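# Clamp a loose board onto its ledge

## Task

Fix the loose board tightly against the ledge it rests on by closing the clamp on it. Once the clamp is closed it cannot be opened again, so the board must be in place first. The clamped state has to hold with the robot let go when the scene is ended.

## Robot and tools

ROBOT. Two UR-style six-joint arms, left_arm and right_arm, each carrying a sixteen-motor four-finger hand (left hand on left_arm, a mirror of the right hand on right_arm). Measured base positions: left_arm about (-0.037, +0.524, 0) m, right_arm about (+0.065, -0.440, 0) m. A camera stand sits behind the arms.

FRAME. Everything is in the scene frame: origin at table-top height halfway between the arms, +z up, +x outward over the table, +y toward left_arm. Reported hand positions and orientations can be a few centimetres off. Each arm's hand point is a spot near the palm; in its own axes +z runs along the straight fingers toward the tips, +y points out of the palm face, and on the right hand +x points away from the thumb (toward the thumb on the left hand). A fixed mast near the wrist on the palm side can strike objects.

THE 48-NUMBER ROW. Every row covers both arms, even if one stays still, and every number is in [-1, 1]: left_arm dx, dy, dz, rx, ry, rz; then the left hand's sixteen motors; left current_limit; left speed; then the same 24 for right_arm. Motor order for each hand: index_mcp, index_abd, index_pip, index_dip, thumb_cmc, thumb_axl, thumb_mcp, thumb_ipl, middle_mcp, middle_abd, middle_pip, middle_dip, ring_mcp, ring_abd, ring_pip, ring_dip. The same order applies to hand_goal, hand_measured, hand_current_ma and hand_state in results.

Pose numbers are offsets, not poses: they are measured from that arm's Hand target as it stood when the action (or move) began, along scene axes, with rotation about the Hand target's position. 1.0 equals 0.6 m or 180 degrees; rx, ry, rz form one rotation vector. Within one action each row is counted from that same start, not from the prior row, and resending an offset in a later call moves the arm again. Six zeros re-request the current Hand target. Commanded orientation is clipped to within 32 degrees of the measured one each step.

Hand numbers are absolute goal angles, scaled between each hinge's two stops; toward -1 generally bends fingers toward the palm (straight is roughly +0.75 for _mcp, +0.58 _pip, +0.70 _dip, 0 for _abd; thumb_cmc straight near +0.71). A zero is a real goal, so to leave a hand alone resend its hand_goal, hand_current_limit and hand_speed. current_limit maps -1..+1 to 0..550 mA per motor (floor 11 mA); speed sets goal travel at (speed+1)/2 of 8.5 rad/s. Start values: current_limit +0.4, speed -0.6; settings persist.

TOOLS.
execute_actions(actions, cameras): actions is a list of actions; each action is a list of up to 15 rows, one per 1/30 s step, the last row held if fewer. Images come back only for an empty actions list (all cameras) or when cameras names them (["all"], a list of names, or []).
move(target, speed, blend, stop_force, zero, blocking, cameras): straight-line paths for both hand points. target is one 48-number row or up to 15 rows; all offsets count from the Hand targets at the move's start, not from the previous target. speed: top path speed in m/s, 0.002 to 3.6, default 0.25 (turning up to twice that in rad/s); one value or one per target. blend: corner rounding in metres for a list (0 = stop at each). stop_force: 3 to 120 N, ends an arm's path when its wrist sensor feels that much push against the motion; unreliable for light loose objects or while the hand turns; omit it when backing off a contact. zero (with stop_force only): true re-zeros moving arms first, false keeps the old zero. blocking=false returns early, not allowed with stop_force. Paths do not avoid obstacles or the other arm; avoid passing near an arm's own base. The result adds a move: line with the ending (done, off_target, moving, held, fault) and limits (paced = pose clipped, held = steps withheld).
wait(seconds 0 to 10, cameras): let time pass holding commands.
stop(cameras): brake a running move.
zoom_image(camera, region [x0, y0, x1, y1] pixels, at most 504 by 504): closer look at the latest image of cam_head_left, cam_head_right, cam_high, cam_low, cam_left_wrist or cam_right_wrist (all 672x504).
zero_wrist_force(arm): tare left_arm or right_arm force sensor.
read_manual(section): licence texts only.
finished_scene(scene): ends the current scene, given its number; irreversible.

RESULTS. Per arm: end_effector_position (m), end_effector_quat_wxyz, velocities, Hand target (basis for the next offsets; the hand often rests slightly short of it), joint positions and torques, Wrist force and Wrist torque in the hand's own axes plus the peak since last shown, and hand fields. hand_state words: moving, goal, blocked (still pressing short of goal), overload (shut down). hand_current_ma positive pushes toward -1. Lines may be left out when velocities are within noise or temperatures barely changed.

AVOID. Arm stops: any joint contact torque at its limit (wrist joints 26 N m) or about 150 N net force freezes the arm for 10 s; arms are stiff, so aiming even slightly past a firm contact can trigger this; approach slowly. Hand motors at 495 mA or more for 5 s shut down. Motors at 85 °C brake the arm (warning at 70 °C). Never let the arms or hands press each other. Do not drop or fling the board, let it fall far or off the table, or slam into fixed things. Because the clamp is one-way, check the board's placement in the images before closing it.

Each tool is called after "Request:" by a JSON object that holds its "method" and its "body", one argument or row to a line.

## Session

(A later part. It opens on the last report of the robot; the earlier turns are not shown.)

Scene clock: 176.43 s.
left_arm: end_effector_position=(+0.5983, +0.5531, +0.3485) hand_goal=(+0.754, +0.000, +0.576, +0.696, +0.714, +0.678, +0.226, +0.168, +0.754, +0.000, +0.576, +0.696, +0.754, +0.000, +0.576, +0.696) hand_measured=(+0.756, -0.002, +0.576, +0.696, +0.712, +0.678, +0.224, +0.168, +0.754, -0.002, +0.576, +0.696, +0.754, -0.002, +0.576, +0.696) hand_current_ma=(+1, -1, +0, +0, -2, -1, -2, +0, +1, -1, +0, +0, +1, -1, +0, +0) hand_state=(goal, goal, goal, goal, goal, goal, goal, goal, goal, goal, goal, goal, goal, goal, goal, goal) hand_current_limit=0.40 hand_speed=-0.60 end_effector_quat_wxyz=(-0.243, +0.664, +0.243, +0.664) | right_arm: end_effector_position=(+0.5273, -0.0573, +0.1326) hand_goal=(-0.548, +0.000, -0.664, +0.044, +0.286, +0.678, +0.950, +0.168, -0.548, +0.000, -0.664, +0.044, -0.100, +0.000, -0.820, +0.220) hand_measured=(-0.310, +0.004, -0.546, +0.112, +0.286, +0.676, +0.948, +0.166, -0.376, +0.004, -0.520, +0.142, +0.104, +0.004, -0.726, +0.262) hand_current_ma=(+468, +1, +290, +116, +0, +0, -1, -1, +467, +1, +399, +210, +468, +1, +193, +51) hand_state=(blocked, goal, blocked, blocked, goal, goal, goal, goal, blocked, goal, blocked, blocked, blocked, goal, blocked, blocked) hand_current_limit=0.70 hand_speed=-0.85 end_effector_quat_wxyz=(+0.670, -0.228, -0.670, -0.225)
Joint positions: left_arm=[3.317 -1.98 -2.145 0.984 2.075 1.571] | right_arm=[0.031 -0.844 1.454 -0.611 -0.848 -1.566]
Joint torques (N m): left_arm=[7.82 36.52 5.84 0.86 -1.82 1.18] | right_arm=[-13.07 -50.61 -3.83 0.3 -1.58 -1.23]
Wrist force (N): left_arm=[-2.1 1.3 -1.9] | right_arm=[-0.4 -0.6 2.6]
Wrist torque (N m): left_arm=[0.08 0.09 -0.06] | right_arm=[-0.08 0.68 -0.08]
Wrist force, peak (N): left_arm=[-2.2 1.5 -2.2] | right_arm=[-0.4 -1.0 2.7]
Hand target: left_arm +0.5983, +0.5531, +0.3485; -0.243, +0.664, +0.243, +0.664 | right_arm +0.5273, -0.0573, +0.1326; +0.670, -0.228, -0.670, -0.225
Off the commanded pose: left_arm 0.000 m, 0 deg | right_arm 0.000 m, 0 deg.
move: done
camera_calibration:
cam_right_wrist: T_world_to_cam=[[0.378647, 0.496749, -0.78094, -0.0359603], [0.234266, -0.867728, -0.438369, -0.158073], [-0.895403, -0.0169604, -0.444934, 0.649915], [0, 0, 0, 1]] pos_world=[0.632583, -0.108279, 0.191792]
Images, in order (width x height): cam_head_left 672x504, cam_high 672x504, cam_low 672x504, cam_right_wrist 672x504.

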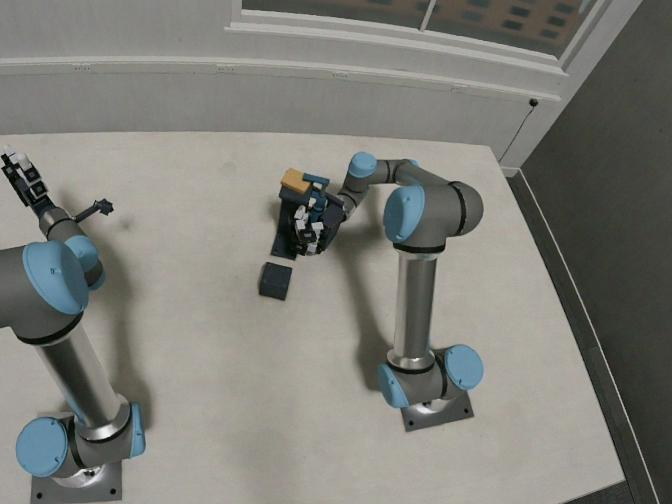

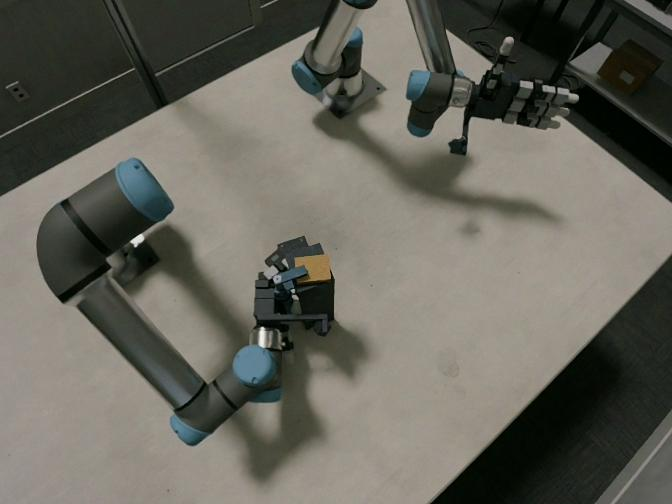

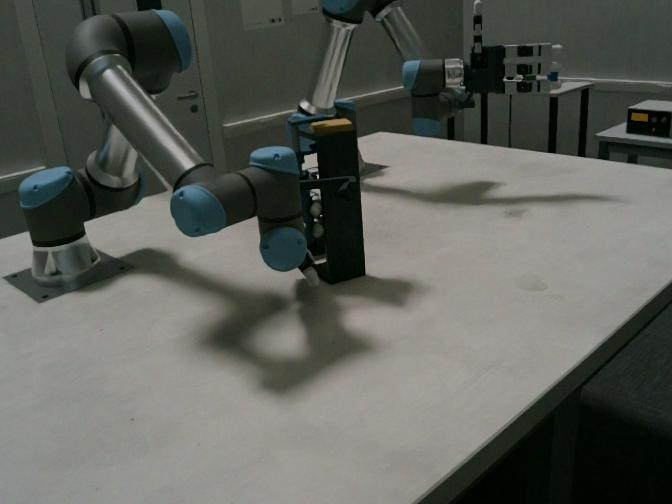

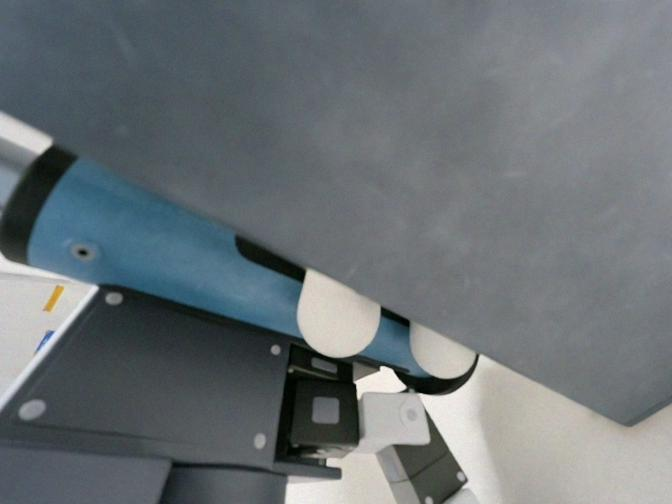

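Request:
{"method": "move", "body": {
  "target": [0,0,0,0,0,0,0.754,0,0.576,0.696,0.714,0.678,0.226,0.168,0.754,0,0.576,0.696,0.754,0,0.576,0.696,0.4,-0.6,0,0,0,0,0,0,-0.548,0,-0.664,0.043,0.286,0.678,0.95,0.168,-0.548,0,-0.664,0.043,0.16,0,-0.704,0.362,0.7,-0.8],
  "speed": 0.03
}}

Request:
{"method": "move", "body": {
  "target": [0,0,0,0,0,0,0.754,0,0.576,0.696,0.714,0.678,0.226,0.168,0.754,0,0.576,0.696,0.754,0,0.576,0.696,0.4,-0.6,0,0,-0.025,0,0,0,-0.548,0,-0.664,0.043,0.286,0.678,0.95,0.168,-0.548,0,-0.664,0.043,0.16,0,-0.704,0.362,0.7,-0.8],
  "speed": 0.01,
  "stop_force": 3,
  "cameras": ["cam_head_left","cam_high","cam_low"]
}}

Request:
{"method": "zoom_image", "body": {
  "camera": "cam_low",
  "region": [280, 100, 350, 170]
}}

Request:
{"method": "zoom_image", "body": {
  "camera": "cam_head_left",
  "region": [270, 160, 340, 230]
}}

Request:
{"method": "zoom_image", "body": {
  "camera": "cam_high",
  "region": [260, 230, 340, 310]
}}

Scene clock: 178.40 s.
left_arm: end_effector_position=(+0.5983, +0.5531, +0.3485) hand_goal=(+0.754, +0.000, +0.576, +0.696, +0.714, +0.678, +0.226, +0.168, +0.754, +0.000, +0.576, +0.696, +0.754, +0.000, +0.576, +0.696) hand_measured=(+0.756, -0.002, +0.576, +0.696, +0.712, +0.678, +0.224, +0.168, +0.754, -0.002, +0.576, +0.696, +0.754, -0.002, +0.576, +0.696) hand_current_ma=(+1, -1, +0, +0, -2, -1, -2, +0, +1, -1, +0, +0, +1, -1, +0, +0) hand_state=(goal, goal, goal, goal, goal, goal, goal, goal, goal, goal, goal, goal, goal, goal, goal, goal) hand_current_limit=0.40 hand_speed=-0.60 end_effector_quat_wxyz=(-0.243, +0.664, +0.243, +0.664) | right_arm: end_effector_position=(+0.5273, -0.0573, +0.1326) hand_goal=(-0.548, +0.000, -0.664, +0.044, +0.286, +0.678, +0.950, +0.168, -0.548, +0.000, -0.664, +0.044, +0.160, +0.000, -0.704, +0.362) hand_measured=(-0.310, +0.004, -0.546, +0.112, +0.286, +0.676, +0.948, +0.166, -0.376, +0.004, -0.520, +0.142, +0.158, +0.004, -0.700, +0.360) hand_current_ma=(+468, +1, +290, +116, +0, +0, -1, -1, +467, +1, +399, +210, -1, +1, +1, +0) hand_state=(blocked, goal, blocked, blocked, goal, goal, goal, goal, blocked, goal, blocked, blocked, goal, goal, goal, goal) hand_current_limit=0.70 hand_speed=-0.80 end_effector_quat_wxyz=(+0.670, -0.228, -0.670, -0.225)
Joint positions: left_arm=[3.317 -1.98 -2.145 0.984 2.075 1.571] | right_arm=[0.031 -0.844 1.454 -0.611 -0.848 -1.566]
Joint torques (N m): left_arm=[7.91 36.19 6.43 0.92 -1.84 1.05] | right_arm=[-10.56 -49.91 -5.81 1.27 -1 -0.29]
Wrist force (N): left_arm=[-2.0 1.5 -2.0] | right_arm=[-0.5 -0.7 2.4]
Wrist torque (N m): left_arm=[0.11 0.08 -0.06] | right_arm=[-0.06 0.69 -0.09]
Wrist force, peak (N): left_arm=[-2.3 1.5 -2.2] | right_arm=[-0.5 -0.9 2.7]
Hand target: left_arm +0.5983, +0.5531, +0.3485; -0.243, +0.664, +0.243, +0.664 | right_arm +0.5273, -0.0573, +0.1326; +0.670, -0.228, -0.670, -0.225
Off the commanded pose: left_arm 0.000 m, 0 deg | right_arm 0.000 m, 0 deg.
move: done

Scene clock: 180.47 s.
left_arm: end_effector_position=(+0.5983, +0.5531, +0.3485) hand_goal=(+0.754, +0.000, +0.576, +0.696, +0.714, +0.678, +0.226, +0.168, +0.754, +0.000, +0.576, +0.696, +0.754, +0.000, +0.576, +0.696) hand_measured=(+0.756, -0.002, +0.576, +0.696, +0.712, +0.678, +0.224, +0.168, +0.754, -0.002, +0.576, +0.696, +0.754, -0.002, +0.576, +0.696) hand_current_ma=(+1, -1, +0, +0, -2, -1, -2, +0, +1, -1, +0, +0, +1, -1, +0, +0) hand_state=(goal, goal, goal, goal, goal, goal, goal, goal, goal, goal, goal, goal, goal, goal, goal, goal) hand_current_limit=0.40 hand_speed=-0.60 end_effector_quat_wxyz=(-0.243, +0.664, +0.243, +0.664) | right_arm: end_effector_position=(+0.5273, -0.0573, +0.1242) hand_goal=(-0.548, +0.000, -0.664, +0.044, +0.286, +0.678, +0.950, +0.168, -0.548, +0.000, -0.664, +0.044, +0.160, +0.000, -0.704, +0.362) hand_measured=(-0.310, +0.004, -0.546, +0.112, +0.286, +0.676, +0.948, +0.166, -0.376, +0.004, -0.520, +0.142, +0.158, +0.004, -0.702, +0.360) hand_current_ma=(+468, +1, +290, +116, +0, +0, -1, -1, +467, +1, +399, +210, -1, +1, +1, +0) hand_state=(blocked, goal, blocked, blocked, goal, goal, goal, goal, blocked, goal, blocked, blocked, goal, goal, goal, goal) hand_current_limit=0.70 hand_speed=-0.80 end_effector_quat_wxyz=(+0.670, -0.228, -0.670, -0.225)
Joint positions: left_arm=[3.317 -1.98 -2.145 0.984 2.075 1.571] | right_arm=[0.031 -0.832 1.458 -0.627 -0.848 -1.566]
Joint torques (N m): left_arm=[7.89 35.8 6.43 0.86 -1.72 1.07] | right_arm=[-9.91 -50.51 -25.54 2.83 -1.01 -0.38]
Wrist force (N): left_arm=[-1.9 1.3 -1.8] | right_arm=[1.0 -0.8 2.5]
Wrist torque (N m): left_arm=[0.06 0.08 -0.05] | right_arm=[-0.10 0.68 -0.09]
Wrist force, peak (N): left_arm=[-2.2 1.5 -2.1] | right_arm=[6.3 -0.1 2.2]
Hand target: left_arm +0.5983, +0.5531, +0.3485; -0.243, +0.664, +0.243, +0.664 | right_arm +0.5273, -0.0573, +0.1242; +0.670, -0.228, -0.670, -0.225 (not the last commanded pose)
Off the commanded pose: left_arm 0.000 m, 0 deg | right_arm 0.007 m, 0 deg.
move: contact (right_arm)
Images, in order (width x height): cam_head_left 672x504, cam_high 672x504, cam_low 672x504.

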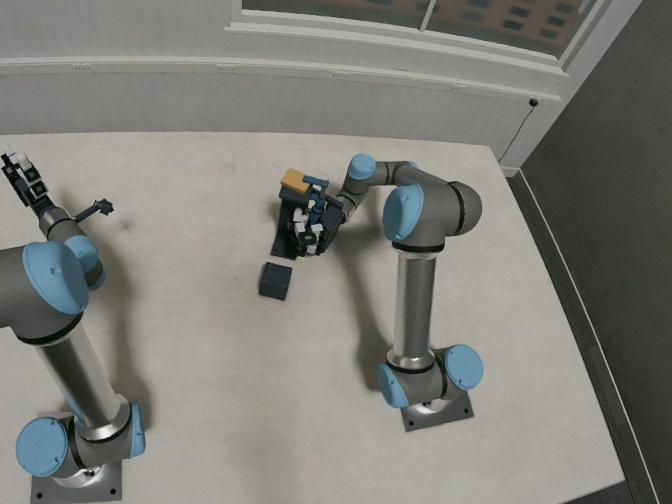

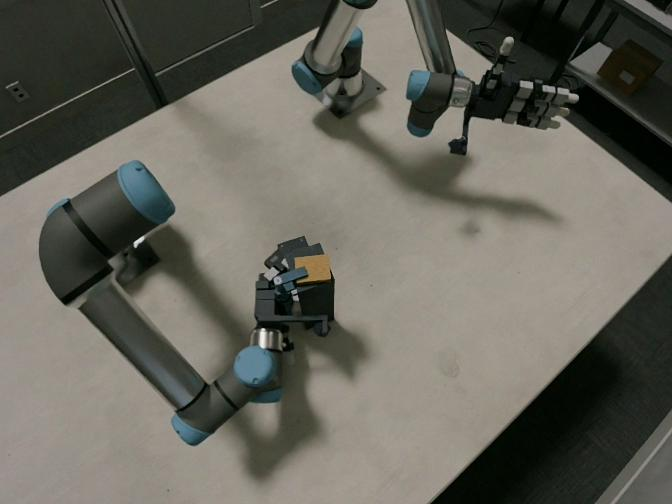

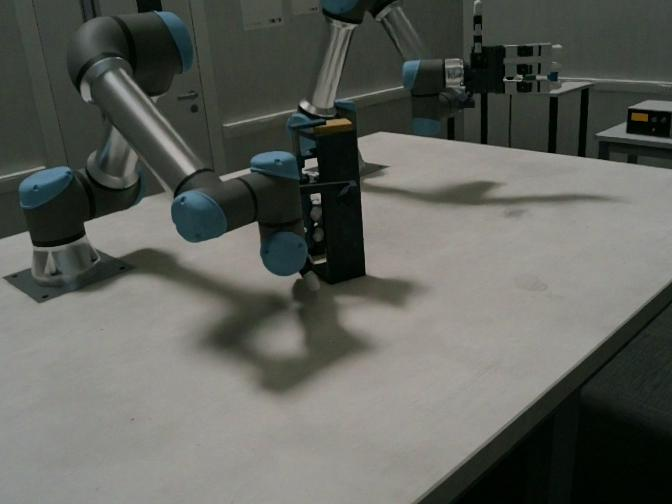

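Scaled by 7.200 from the camera's 672x504 image, which has a finer 960x720 frame.

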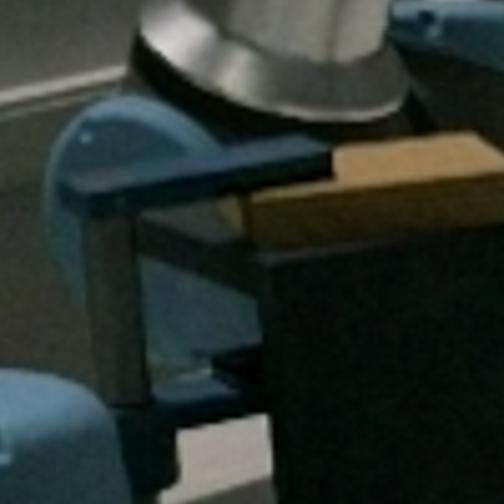

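Scaled by 7.200 from the camera's 672x504 image, which has a finer 960x720 frame.

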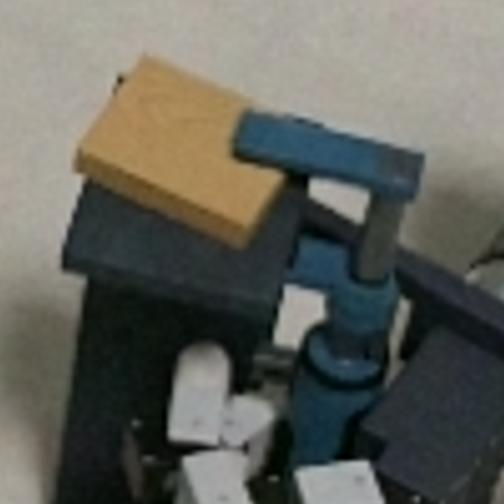

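Scaled by 6.300 from the camera's 672x504 image, which has a finer 960x720 frame.

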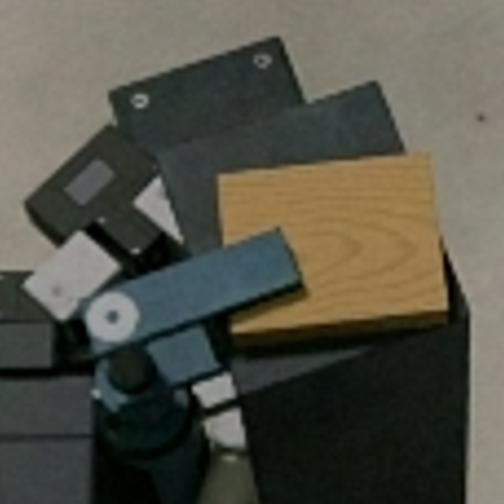

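Request:
{"method": "move", "body": {
  "target": [
    [0,0,0,0,0,0,0.754,0,0.576,0.696,0.714,0.678,0.226,0.168,0.754,0,0.576,0.696,0.754,0,0.576,0.696,0.4,-0.6,0,0,0,0,0,0,-0.548,0,-0.664,0.043,0.286,0.678,0.95,0.168,-0.548,0,-0.664,0.043,-0.12,0,-0.84,0.22,0.75,-0.8],
    [0,0,0,0,0,0,0.754,0,0.576,0.696,0.714,0.678,0.226,0.168,0.754,0,0.576,0.696,0.754,0,0.576,0.696,0.4,-0.6,0,0,0,0,0,0,-0.548,0,-0.664,0.043,0.286,0.678,0.95,0.168,-0.548,0,-0.664,0.043,0.16,0,-0.704,0.362,0.75,-0.8],
    [0,0,0,0,0,0,0.754,0,0.576,0.696,0.714,0.678,0.226,0.168,0.754,0,0.576,0.696,0.754,0,0.576,0.696,0.4,-0.6,0,0,0,0,0,0,-0.548,0,-0.664,0.043,0.286,0.678,0.95,0.168,-0.548,0,-0.664,0.043,-0.12,0,-0.84,0.22,0.75,-0.8],
    [0,0,0,0,0,0,0.754,0,0.576,0.696,0.714,0.678,0.226,0.168,0.754,0,0.576,0.696,0.754,0,0.576,0.696,0.4,-0.6,0,0,0,0,0,0,-0.548,0,-0.664,0.043,0.286,0.678,0.95,0.168,-0.548,0,-0.664,0.043,0.16,0,-0.704,0.362,0.75,-0.8]
  ],
  "speed": 0.05,
  "cameras": ["cam_head_left","cam_high","cam_low","cam_right_wrist"]
}}

Request:
{"method": "zoom_image", "body": {
  "camera": "cam_low",
  "region": [280, 100, 350, 170]
}}

Request:
{"method": "zoom_image", "body": {
  "camera": "cam_head_left",
  "region": [270, 160, 340, 230]
}}

Scene clock: 183.67 s.
left_arm: end_effector_position=(+0.5983, +0.5531, +0.3485) hand_goal=(+0.754, +0.000, +0.576, +0.696, +0.714, +0.678, +0.226, +0.168, +0.754, +0.000, +0.576, +0.696, +0.754, +0.000, +0.576, +0.696) hand_measured=(+0.756, -0.002, +0.576, +0.696, +0.712, +0.678, +0.224, +0.168, +0.754, -0.002, +0.576, +0.696, +0.754, -0.002, +0.576, +0.696) hand_current_ma=(+1, -1, +0, +0, -2, -1, -2, +0, +1, -1, +0, +0, +1, -1, +0, +0) hand_state=(goal, goal, goal, goal, goal, goal, goal, goal, goal, goal, goal, goal, goal, goal, goal, goal) hand_current_limit=0.40 hand_speed=-0.60 end_effector_quat_wxyz=(-0.243, +0.664, +0.243, +0.664) | right_arm: end_effector_position=(+0.5273, -0.0573, +0.1242) hand_goal=(-0.548, +0.000, -0.664, +0.044, +0.286, +0.678, +0.950, +0.168, -0.548, +0.000, -0.664, +0.044, +0.160, +0.000, -0.704, +0.362) hand_measured=(-0.312, +0.004, -0.546, +0.112, +0.286, +0.676, +0.948, +0.166, -0.376, +0.004, -0.520, +0.142, +0.158, +0.002, -0.700, +0.360) hand_current_ma=(+481, +1, +290, +116, +0, +0, -1, -1, +481, +1, +399, +210, -1, +0, +1, +0) hand_state=(blocked, goal, blocked, blocked, goal, goal, goal, goal, blocked, goal, blocked, blocked, goal, goal, goal, goal) hand_current_limit=0.75 hand_speed=-0.80 end_effector_quat_wxyz=(+0.670, -0.228, -0.670, -0.225)
Joint positions: left_arm=[3.317 -1.98 -2.145 0.984 2.075 1.571] | right_arm=[0.031 -0.832 1.458 -0.627 -0.848 -1.566]
Joint torques (N m): left_arm=[7.59 36.37 6.05 0.96 -1.74 1.11] | right_arm=[-10.46 -50.27 -24.2 2.52 -0.93 -0.36]
Wrist force (N): left_arm=[-2.1 1.6 -1.8] | right_arm=[0.0 -0.9 2.2]
Wrist torque (N m): left_arm=[0.11 0.09 -0.06] | right_arm=[-0.08 0.69 -0.10]
Wrist force, peak (N): left_arm=[-2.2 1.5 -2.1] | right_arm=[1.0 -0.7 3.1]
Hand target: left_arm +0.5983, +0.5531, +0.3485; -0.243, +0.664, +0.243, +0.664 | right_arm +0.5273, -0.0573, +0.1242; +0.670, -0.228, -0.670, -0.225
Off the commanded pose: left_arm 0.000 m, 0 deg | right_arm 0.000 m, 0 deg.
move: done
camera_calibration:
cam_right_wrist: T_world_to_cam=[[0.378655, 0.496718, -0.780956, -0.0425261], [0.234252, -0.867747, -0.43834, -0.161754], [-0.895403, -0.0169608, -0.444934, 0.646177], [0, 0, 0, 1]] pos_world=[0.632583, -0.108279, 0.183392]
Images, in order (width x height): cam_head_left 672x504, cam_high 672x504, cam_low 672x504, cam_right_wrist 672x504.

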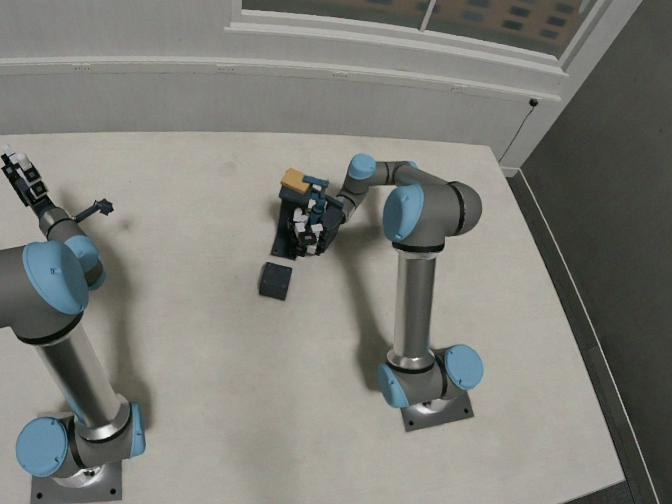

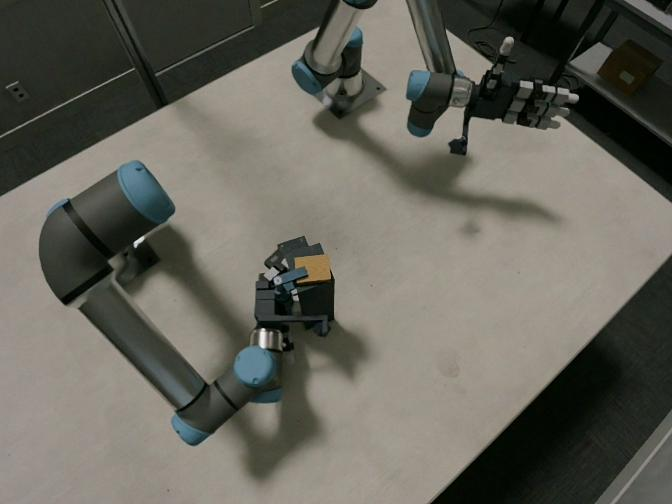

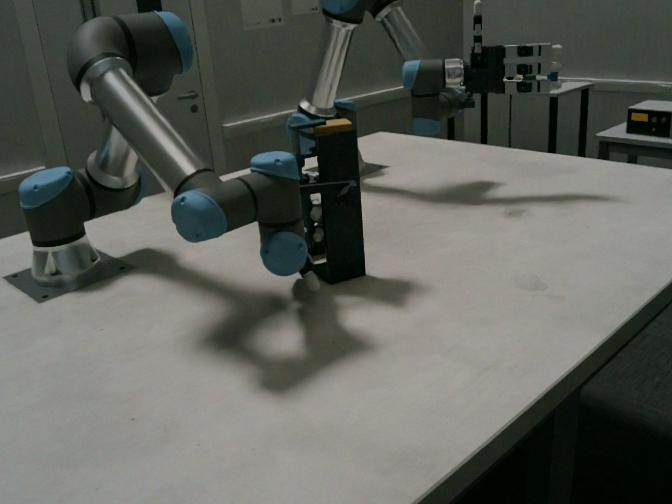

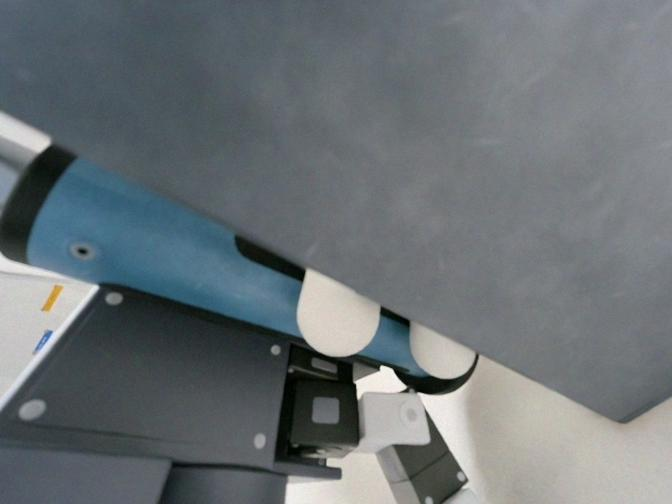

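Scaled by 7.200 from the camera's 672x504 image, which has a finer 960x720 frame.

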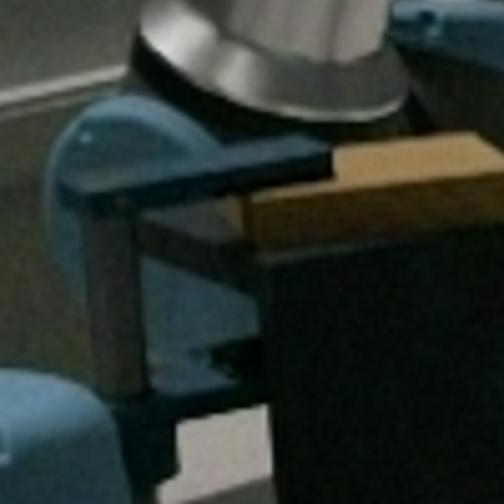

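Scaled by 7.200 from the camera's 672x504 image, which has a finer 960x720 frame.

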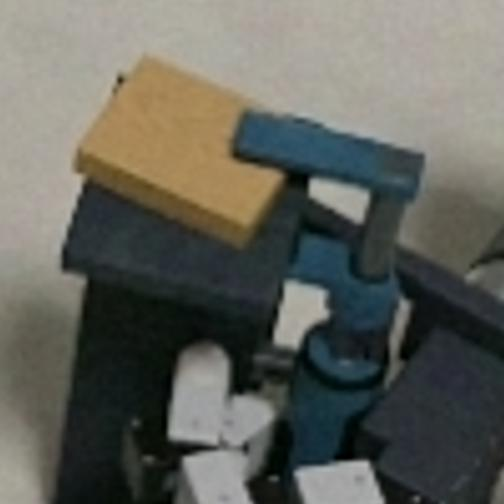

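Request:
{"method": "move", "body": {
  "target": [0,0,0,0,0,0,0.754,0,0.576,0.696,0.714,0.678,0.226,0.168,0.754,0,0.576,0.696,0.754,0,0.576,0.696,0.4,-0.6,0,0,0,0,0,0,-0.548,0,-0.664,0.043,0.286,0.678,0.95,0.168,-0.548,0,-0.664,0.043,-0.2,0,-0.95,0.15,0.78,-0.75],
  "speed": 0.05,
  "cameras": ["cam_head_left","cam_low"]
}}

Request:
{"method": "zoom_image", "body": {
  "camera": "cam_low",
  "region": [280, 100, 350, 170]
}}

Request:
{"method": "zoom_image", "body": {
  "camera": "cam_head_left",
  "region": [290, 180, 340, 230]
}}

Request:
{"method": "move", "body": {
  "target": [0,0,0,0,0,0,0.754,0,0.576,0.696,0.714,0.678,0.226,0.168,0.754,0,0.576,0.696,0.754,0,0.576,0.696,0.4,-0.6,0,0,0,0,0,0,-0.548,0,-0.664,0.043,0.286,0.678,0.95,0.168,-0.548,0,-0.664,0.043,0.18,0,-0.704,0.362,0.75,-0.75],
  "speed": 0.05,
  "cameras": ["cam_head_left","cam_low"]
}}

Request:
{"method": "zoom_image", "body": {
  "camera": "cam_low",
  "region": [280, 100, 350, 170]
}}

Request:
{"method": "zoom_image", "body": {
  "camera": "cam_head_left",
  "region": [290, 180, 340, 230]
}}

Scene clock: 185.13 s.
left_arm: end_effector_position=(+0.5983, +0.5531, +0.3485) hand_goal=(+0.754, +0.000, +0.576, +0.696, +0.714, +0.678, +0.226, +0.168, +0.754, +0.000, +0.576, +0.696, +0.754, +0.000, +0.576, +0.696) hand_measured=(+0.756, -0.002, +0.576, +0.696, +0.712, +0.678, +0.224, +0.168, +0.754, -0.002, +0.576, +0.696, +0.754, -0.002, +0.576, +0.696) hand_current_ma=(+1, -1, +0, +0, -2, -1, -2, +0, +1, -1, +0, +0, +1, -1, +0, +0) hand_state=(goal, goal, goal, goal, goal, goal, goal, goal, goal, goal, goal, goal, goal, goal, goal, goal) hand_current_limit=0.40 hand_speed=-0.60 end_effector_quat_wxyz=(-0.243, +0.664, +0.243, +0.664) | right_arm: end_effector_position=(+0.5273, -0.0573, +0.1242) hand_goal=(-0.548, +0.000, -0.664, +0.044, +0.286, +0.678, +0.950, +0.168, -0.548, +0.000, -0.664, +0.044, -0.200, +0.000, -0.950, +0.150) hand_measured=(-0.312, +0.004, -0.546, +0.112, +0.286, +0.676, +0.948, +0.166, -0.376, +0.004, -0.520, +0.142, +0.120, +0.002, -0.744, +0.256) hand_current_ma=(+490, +1, +290, +116, +0, +0, -1, -1, +489, +1, +399, +210, +489, +0, +489, +243) hand_state=(blocked, goal, blocked, blocked, goal, goal, goal, goal, blocked, goal, blocked, blocked, blocked, goal, blocked, blocked) hand_current_limit=0.78 hand_speed=-0.75 end_effector_quat_wxyz=(+0.670, -0.228, -0.670, -0.225)
Joint positions: left_arm=[3.317 -1.98 -2.145 0.984 2.075 1.571] | right_arm=[0.031 -0.832 1.458 -0.627 -0.848 -1.566]
Joint torques (N m): left_arm=[7.53 36.08 6.19 1.06 -1.82 1.05] | right_arm=[-11.04 -50.13 -23.2 2.42 -0.88 -0.34]
Wrist force (N): left_arm=[-2.0 1.4 -1.9] | right_arm=[0.1 -0.7 2.4]
Wrist torque (N m): left_arm=[0.08 0.08 -0.06] | right_arm=[-0.08 0.70 -0.08]
Wrist force, peak (N): left_arm=[-2.4 1.4 -1.9] | right_arm=[0.7 -0.6 3.1]
Hand target: left_arm +0.5983, +0.5531, +0.3485; -0.243, +0.664, +0.243, +0.664 | right_arm +0.5273, -0.0573, +0.1242; +0.670, -0.228, -0.670, -0.225
Off the commanded pose: left_arm 0.000 m, 0 deg | right_arm 0.000 m, 0 deg.
move: done
Images, in order (width x height): cam_head_left 672x504, cam_low 672x504.

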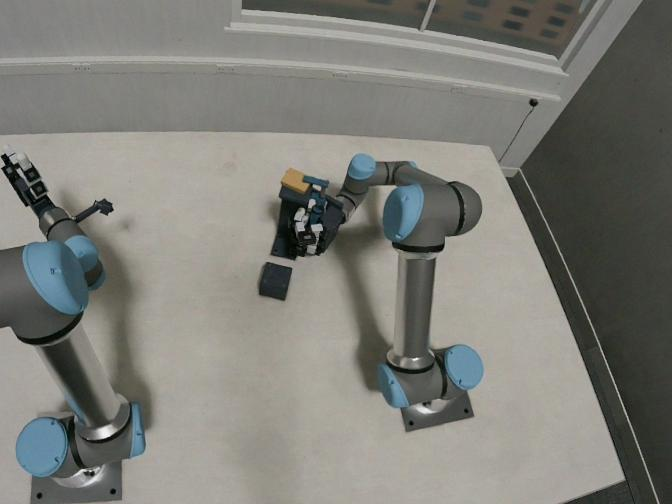

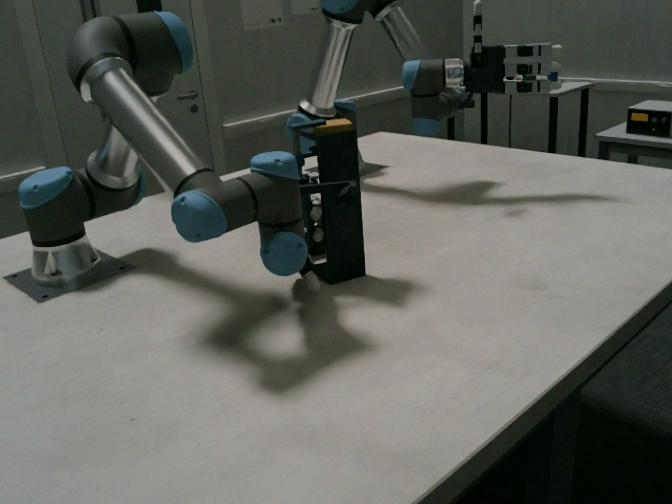

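Scaled by 7.200 from the camera's 672x504 image, which has a finer 960x720 frame.

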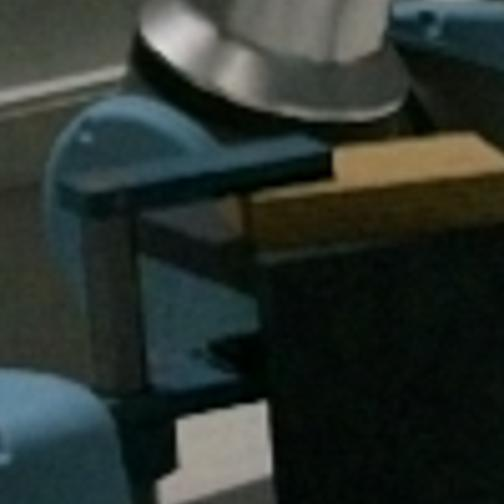

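Scaled by 10.080 from the camera's 672x504 image, which has a finer 960x720 frame.

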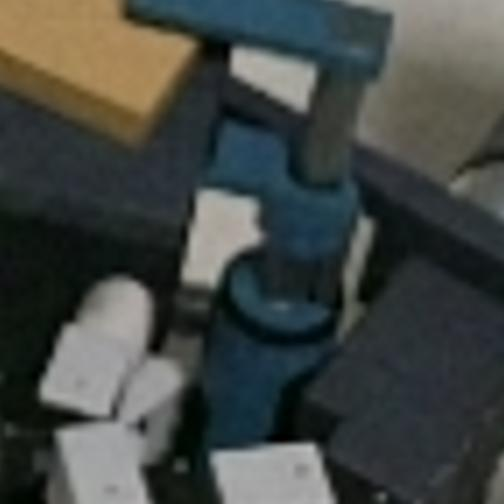

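Scene clock: 185.67 s.
left_arm: end_effector_position=(+0.5983, +0.5531, +0.3485) hand_goal=(+0.754, +0.000, +0.576, +0.696, +0.714, +0.678, +0.226, +0.168, +0.754, +0.000, +0.576, +0.696, +0.754, +0.000, +0.576, +0.696) hand_measured=(+0.756, -0.002, +0.576, +0.696, +0.712, +0.678, +0.224, +0.168, +0.754, -0.002, +0.576, +0.696, +0.754, -0.002, +0.576, +0.696) hand_current_ma=(+1, -1, +0, +0, -2, -1, -2, +0, +1, -1, +0, +0, +1, -1, +0, +0) hand_state=(goal, goal, goal, goal, goal, goal, goal, goal, goal, goal, goal, goal, goal, goal, goal, goal) hand_current_limit=0.40 hand_speed=-0.60 end_effector_quat_wxyz=(-0.243, +0.664, +0.243, +0.664) | right_arm: end_effector_position=(+0.5273, -0.0573, +0.1242) hand_goal=(-0.548, +0.000, -0.664, +0.044, +0.286, +0.678, +0.950, +0.168, -0.548, +0.000, -0.664, +0.044, +0.180, +0.000, -0.704, +0.362) hand_measured=(-0.312, +0.004, -0.546, +0.112, +0.286, +0.676, +0.948, +0.166, -0.376, +0.004, -0.520, +0.142, +0.178, +0.002, -0.704, +0.360) hand_current_ma=(+481, +1, +290, +116, +0, +0, -1, -1, +481, +1, +399, +210, -1, +0, +0, +0) hand_state=(blocked, goal, blocked, blocked, goal, goal, goal, goal, blocked, goal, blocked, blocked, goal, goal, goal, goal) hand_current_limit=0.75 hand_speed=-0.75 end_effector_quat_wxyz=(+0.670, -0.228, -0.670, -0.225)
Joint positions: left_arm=[3.317 -1.98 -2.145 0.984 2.075 1.571] | right_arm=[0.031 -0.832 1.458 -0.627 -0.848 -1.566]
Joint torques (N m): left_arm=[8.2 36.64 6.19 1.03 -1.75 1.01] | right_arm=[-10.3 -49.19 -24.5 2.14 -0.95 -0.67]
Wrist force (N): left_arm=[-2.0 1.4 -2.0] | right_arm=[0.1 -0.9 2.4]
Wrist torque (N m): left_arm=[0.09 0.08 -0.05] | right_arm=[-0.09 0.64 -0.10]
Wrist force, peak (N): left_arm=[-2.3 1.5 -1.9] | right_arm=[0.5 -1.0 2.8]
Hand target: left_arm +0.5983, +0.5531, +0.3485; -0.243, +0.664, +0.243, +0.664 | right_arm +0.5273, -0.0573, +0.1242; +0.670, -0.228, -0.670, -0.225
Off the commanded pose: left_arm 0.000 m, 0 deg | right_arm 0.000 m, 0 deg.
move: done
Images, in order (width x height): cam_head_left 672x504, cam_low 672x504.

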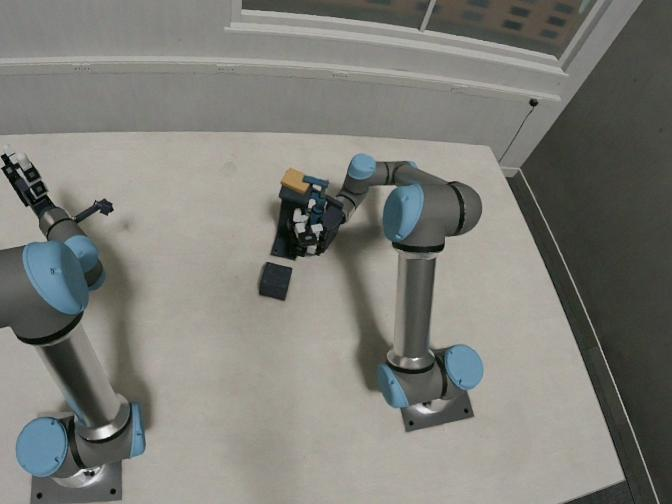

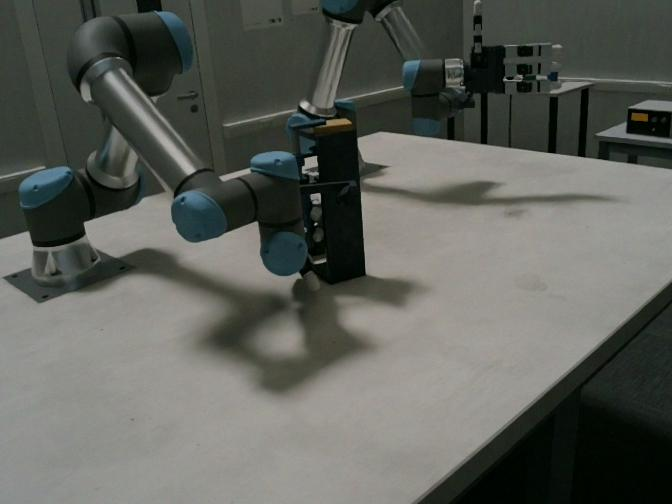

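Scaled by 7.200 from the camera's 672x504 image, which has a finer 960x720 frame.

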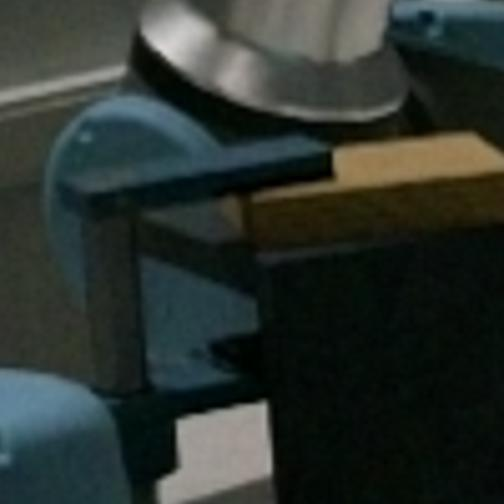

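Scaled by 10.080 from the camera's 672x504 image, which has a finer 960x720 frame.

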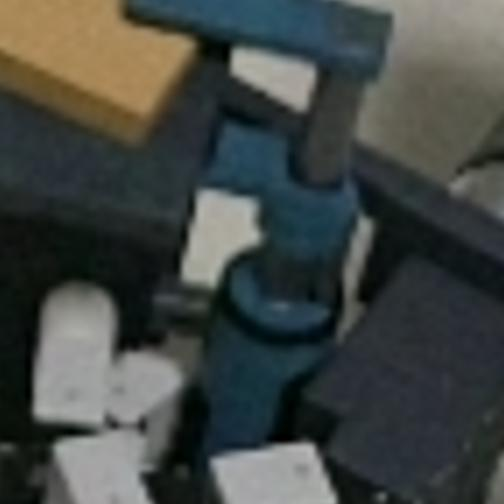

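Request:
{"method": "move", "body": {
  "target": [
    [0,0,0,0,0,0,0.754,0,0.576,0.696,0.714,0.678,0.226,0.168,0.754,0,0.576,0.696,0.754,0,0.576,0.696,0.4,-0.6,0,0,0,0,0,0,-0.548,0,-0.664,0.043,0.286,0.678,0.95,0.168,-0.548,0,-0.664,0.043,-0.2,0,-0.95,0.15,0.75,-0.7],
    [0,0,0,0,0,0,0.754,0,0.576,0.696,0.714,0.678,0.226,0.168,0.754,0,0.576,0.696,0.754,0,0.576,0.696,0.4,-0.6,0,0,0,0,0,0,-0.548,0,-0.664,0.043,0.286,0.678,0.95,0.168,-0.548,0,-0.664,0.043,0.17,0,-0.704,0.362,0.75,-0.7],
    [0,0,0,0,0,0,0.754,0,0.576,0.696,0.714,0.678,0.226,0.168,0.754,0,0.576,0.696,0.754,0,0.576,0.696,0.4,-0.6,0,0,0,0,0,0,-0.548,0,-0.664,0.043,0.286,0.678,0.95,0.168,-0.548,0,-0.664,0.043,-0.2,0,-0.95,0.15,0.75,-0.7],
    [0,0,0,0,0,0,0.754,0,0.576,0.696,0.714,0.678,0.226,0.168,0.754,0,0.576,0.696,0.754,0,0.576,0.696,0.4,-0.6,0,0,0,0,0,0,-0.548,0,-0.664,0.043,0.286,0.678,0.95,0.168,-0.548,0,-0.664,0.043,0.17,0,-0.704,0.362,0.75,-0.7],
    [0,0,0,0,0,0,0.754,0,0.576,0.696,0.714,0.678,0.226,0.168,0.754,0,0.576,0.696,0.754,0,0.576,0.696,0.4,-0.6,0,0,0,0,0,0,-0.548,0,-0.664,0.043,0.286,0.678,0.95,0.168,-0.548,0,-0.664,0.043,-0.2,0,-0.95,0.15,0.75,-0.7],
    [0,0,0,0,0,0,0.754,0,0.576,0.696,0.714,0.678,0.226,0.168,0.754,0,0.576,0.696,0.754,0,0.576,0.696,0.4,-0.6,0,0,0,0,0,0,-0.548,0,-0.664,0.043,0.286,0.678,0.95,0.168,-0.548,0,-0.664,0.043,0.17,0,-0.704,0.362,0.75,-0.7],
    [0,0,0,0,0,0,0.754,0,0.576,0.696,0.714,0.678,0.226,0.168,0.754,0,0.576,0.696,0.754,0,0.576,0.696,0.4,-0.6,0,0,0,0,0,0,-0.548,0,-0.664,0.043,0.286,0.678,0.95,0.168,-0.548,0,-0.664,0.043,-0.2,0,-0.95,0.15,0.75,-0.7],
    [0,0,0,0,0,0,0.754,0,0.576,0.696,0.714,0.678,0.226,0.168,0.754,0,0.576,0.696,0.754,0,0.576,0.696,0.4,-0.6,0,0,0,0,0,0,-0.548,0,-0.664,0.043,0.286,0.678,0.95,0.168,-0.548,0,-0.664,0.043,0.17,0,-0.704,0.362,0.75,-0.7]
  ],
  "speed": 0.05,
  "cameras": ["cam_head_left","cam_high","cam_low","cam_right_wrist"]
}}

Request:
{"method": "zoom_image", "body": {
  "camera": "cam_low",
  "region": [280, 100, 350, 170]
}}

Request:
{"method": "zoom_image", "body": {
  "camera": "cam_head_left",
  "region": [290, 180, 340, 230]
}}

Scene clock: 191.57 s.
left_arm: end_effector_position=(+0.5983, +0.5531, +0.3485) hand_goal=(+0.754, +0.000, +0.576, +0.696, +0.714, +0.678, +0.226, +0.168, +0.754, +0.000, +0.576, +0.696, +0.754, +0.000, +0.576, +0.696) hand_measured=(+0.756, -0.002, +0.576, +0.696, +0.712, +0.678, +0.224, +0.168, +0.754, -0.002, +0.576, +0.696, +0.754, -0.002, +0.576, +0.696) hand_current_ma=(+1, -1, +0, +0, -2, -1, -2, +0, +1, -1, +0, +0, +1, -1, +0, +0) hand_state=(goal, goal, goal, goal, goal, goal, goal, goal, goal, goal, goal, goal, goal, goal, goal, goal) hand_current_limit=0.40 hand_speed=-0.60 end_effector_quat_wxyz=(-0.243, +0.664, +0.243, +0.664) | right_arm: end_effector_position=(+0.5273, -0.0573, +0.1242) hand_goal=(-0.548, +0.000, -0.664, +0.044, +0.286, +0.678, +0.950, +0.168, -0.548, +0.000, -0.664, +0.044, +0.170, +0.000, -0.704, +0.362) hand_measured=(-0.312, +0.004, -0.546, +0.112, +0.286, +0.676, +0.948, +0.166, -0.376, +0.004, -0.520, +0.142, +0.170, +0.002, -0.704, +0.360) hand_current_ma=(+481, +1, +290, +116, +0, +0, -1, -1, +481, +1, +399, +210, +0, +0, +0, +0) hand_state=(blocked, goal, blocked, blocked, goal, goal, goal, goal, blocked, goal, blocked, blocked, goal, goal, goal, goal) hand_current_limit=0.75 hand_speed=-0.70 end_effector_quat_wxyz=(+0.670, -0.228, -0.670, -0.225)
Joint positions: left_arm=[3.317 -1.98 -2.145 0.984 2.075 1.571] | right_arm=[0.031 -0.832 1.458 -0.627 -0.848 -1.566]
Joint torques (N m): left_arm=[7.83 36.46 6.18 1.15 -1.78 0.96] | right_arm=[-9.8 -46.84 -22.21 1.31 -0.88 -0.51]
Wrist force (N): left_arm=[-2.0 1.2 -2.0] | right_arm=[1.0 -0.9 2.6]
Wrist torque (N m): left_arm=[0.07 0.08 -0.05] | right_arm=[-0.11 0.64 -0.10]
Wrist force, peak (N): left_arm=[-2.1 1.4 -2.3] | right_arm=[1.0 -0.6 3.1]
Hand target: left_arm +0.5983, +0.5531, +0.3485; -0.243, +0.664, +0.243, +0.664 | right_arm +0.5273, -0.0573, +0.1242; +0.670, -0.228, -0.670, -0.225
Off the commanded pose: left_arm 0.000 m, 0 deg | right_arm 0.000 m, 0 deg.
move: done
camera_calibration:
cam_right_wrist: T_world_to_cam=[[0.378655, 0.496718, -0.780956, -0.0425261], [0.234252, -0.867747, -0.43834, -0.161754], [-0.895403, -0.0169608, -0.444934, 0.646177], [0, 0, 0, 1]] pos_world=[0.632583, -0.108279, 0.183392]
Images, in order (width x height): cam_head_left 672x504, cam_high 672x504, cam_low 672x504, cam_right_wrist 672x504.

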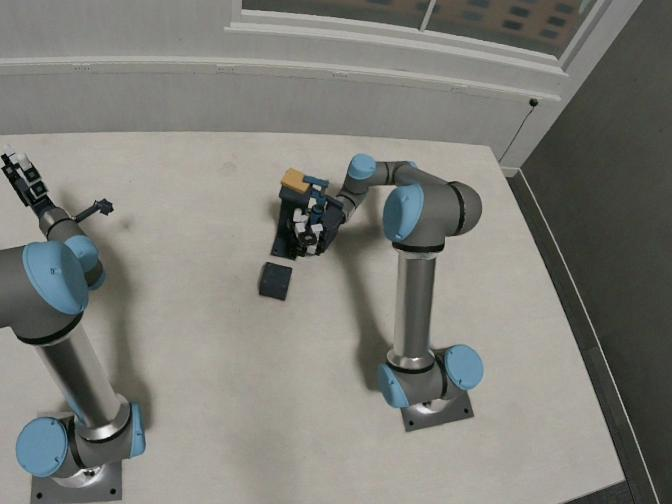

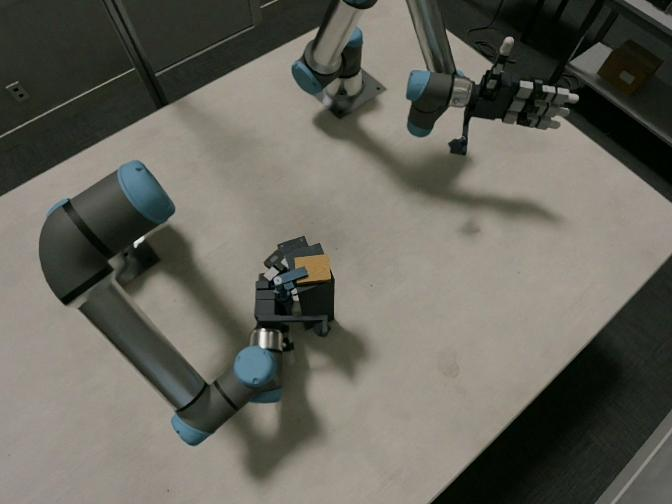

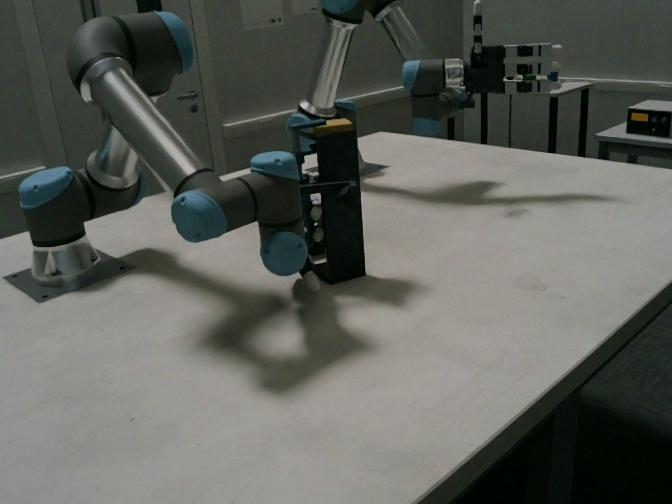

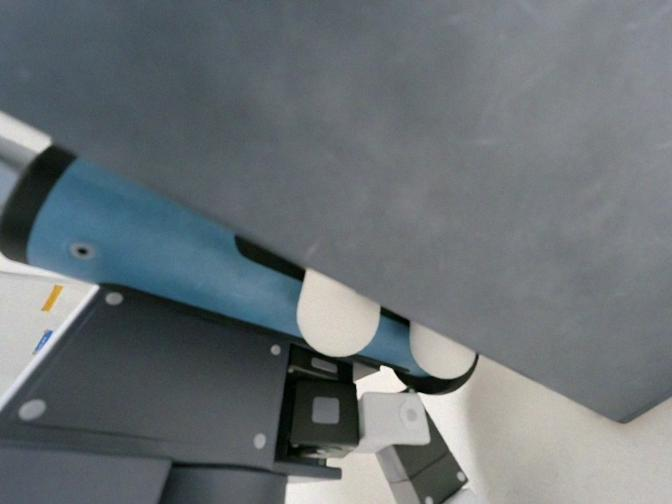

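Scaled by 7.200 from the camera's 672x504 image, which has a finer 960x720 frame.

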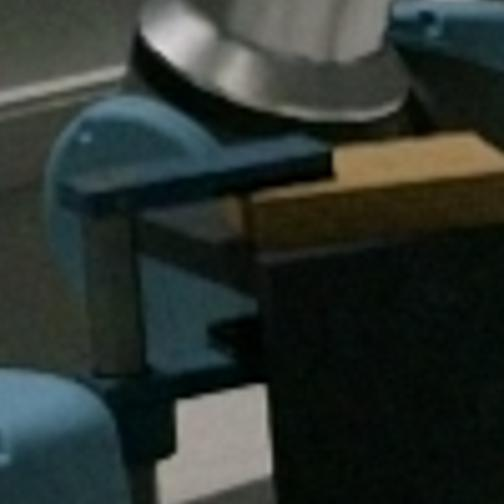

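Scaled by 10.080 from the camera's 672x504 image, which has a finer 960x720 frame.

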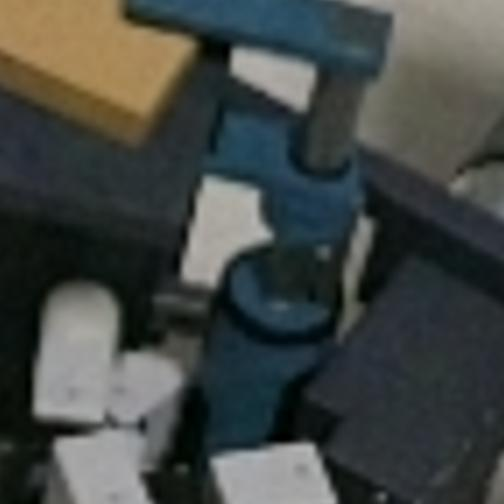

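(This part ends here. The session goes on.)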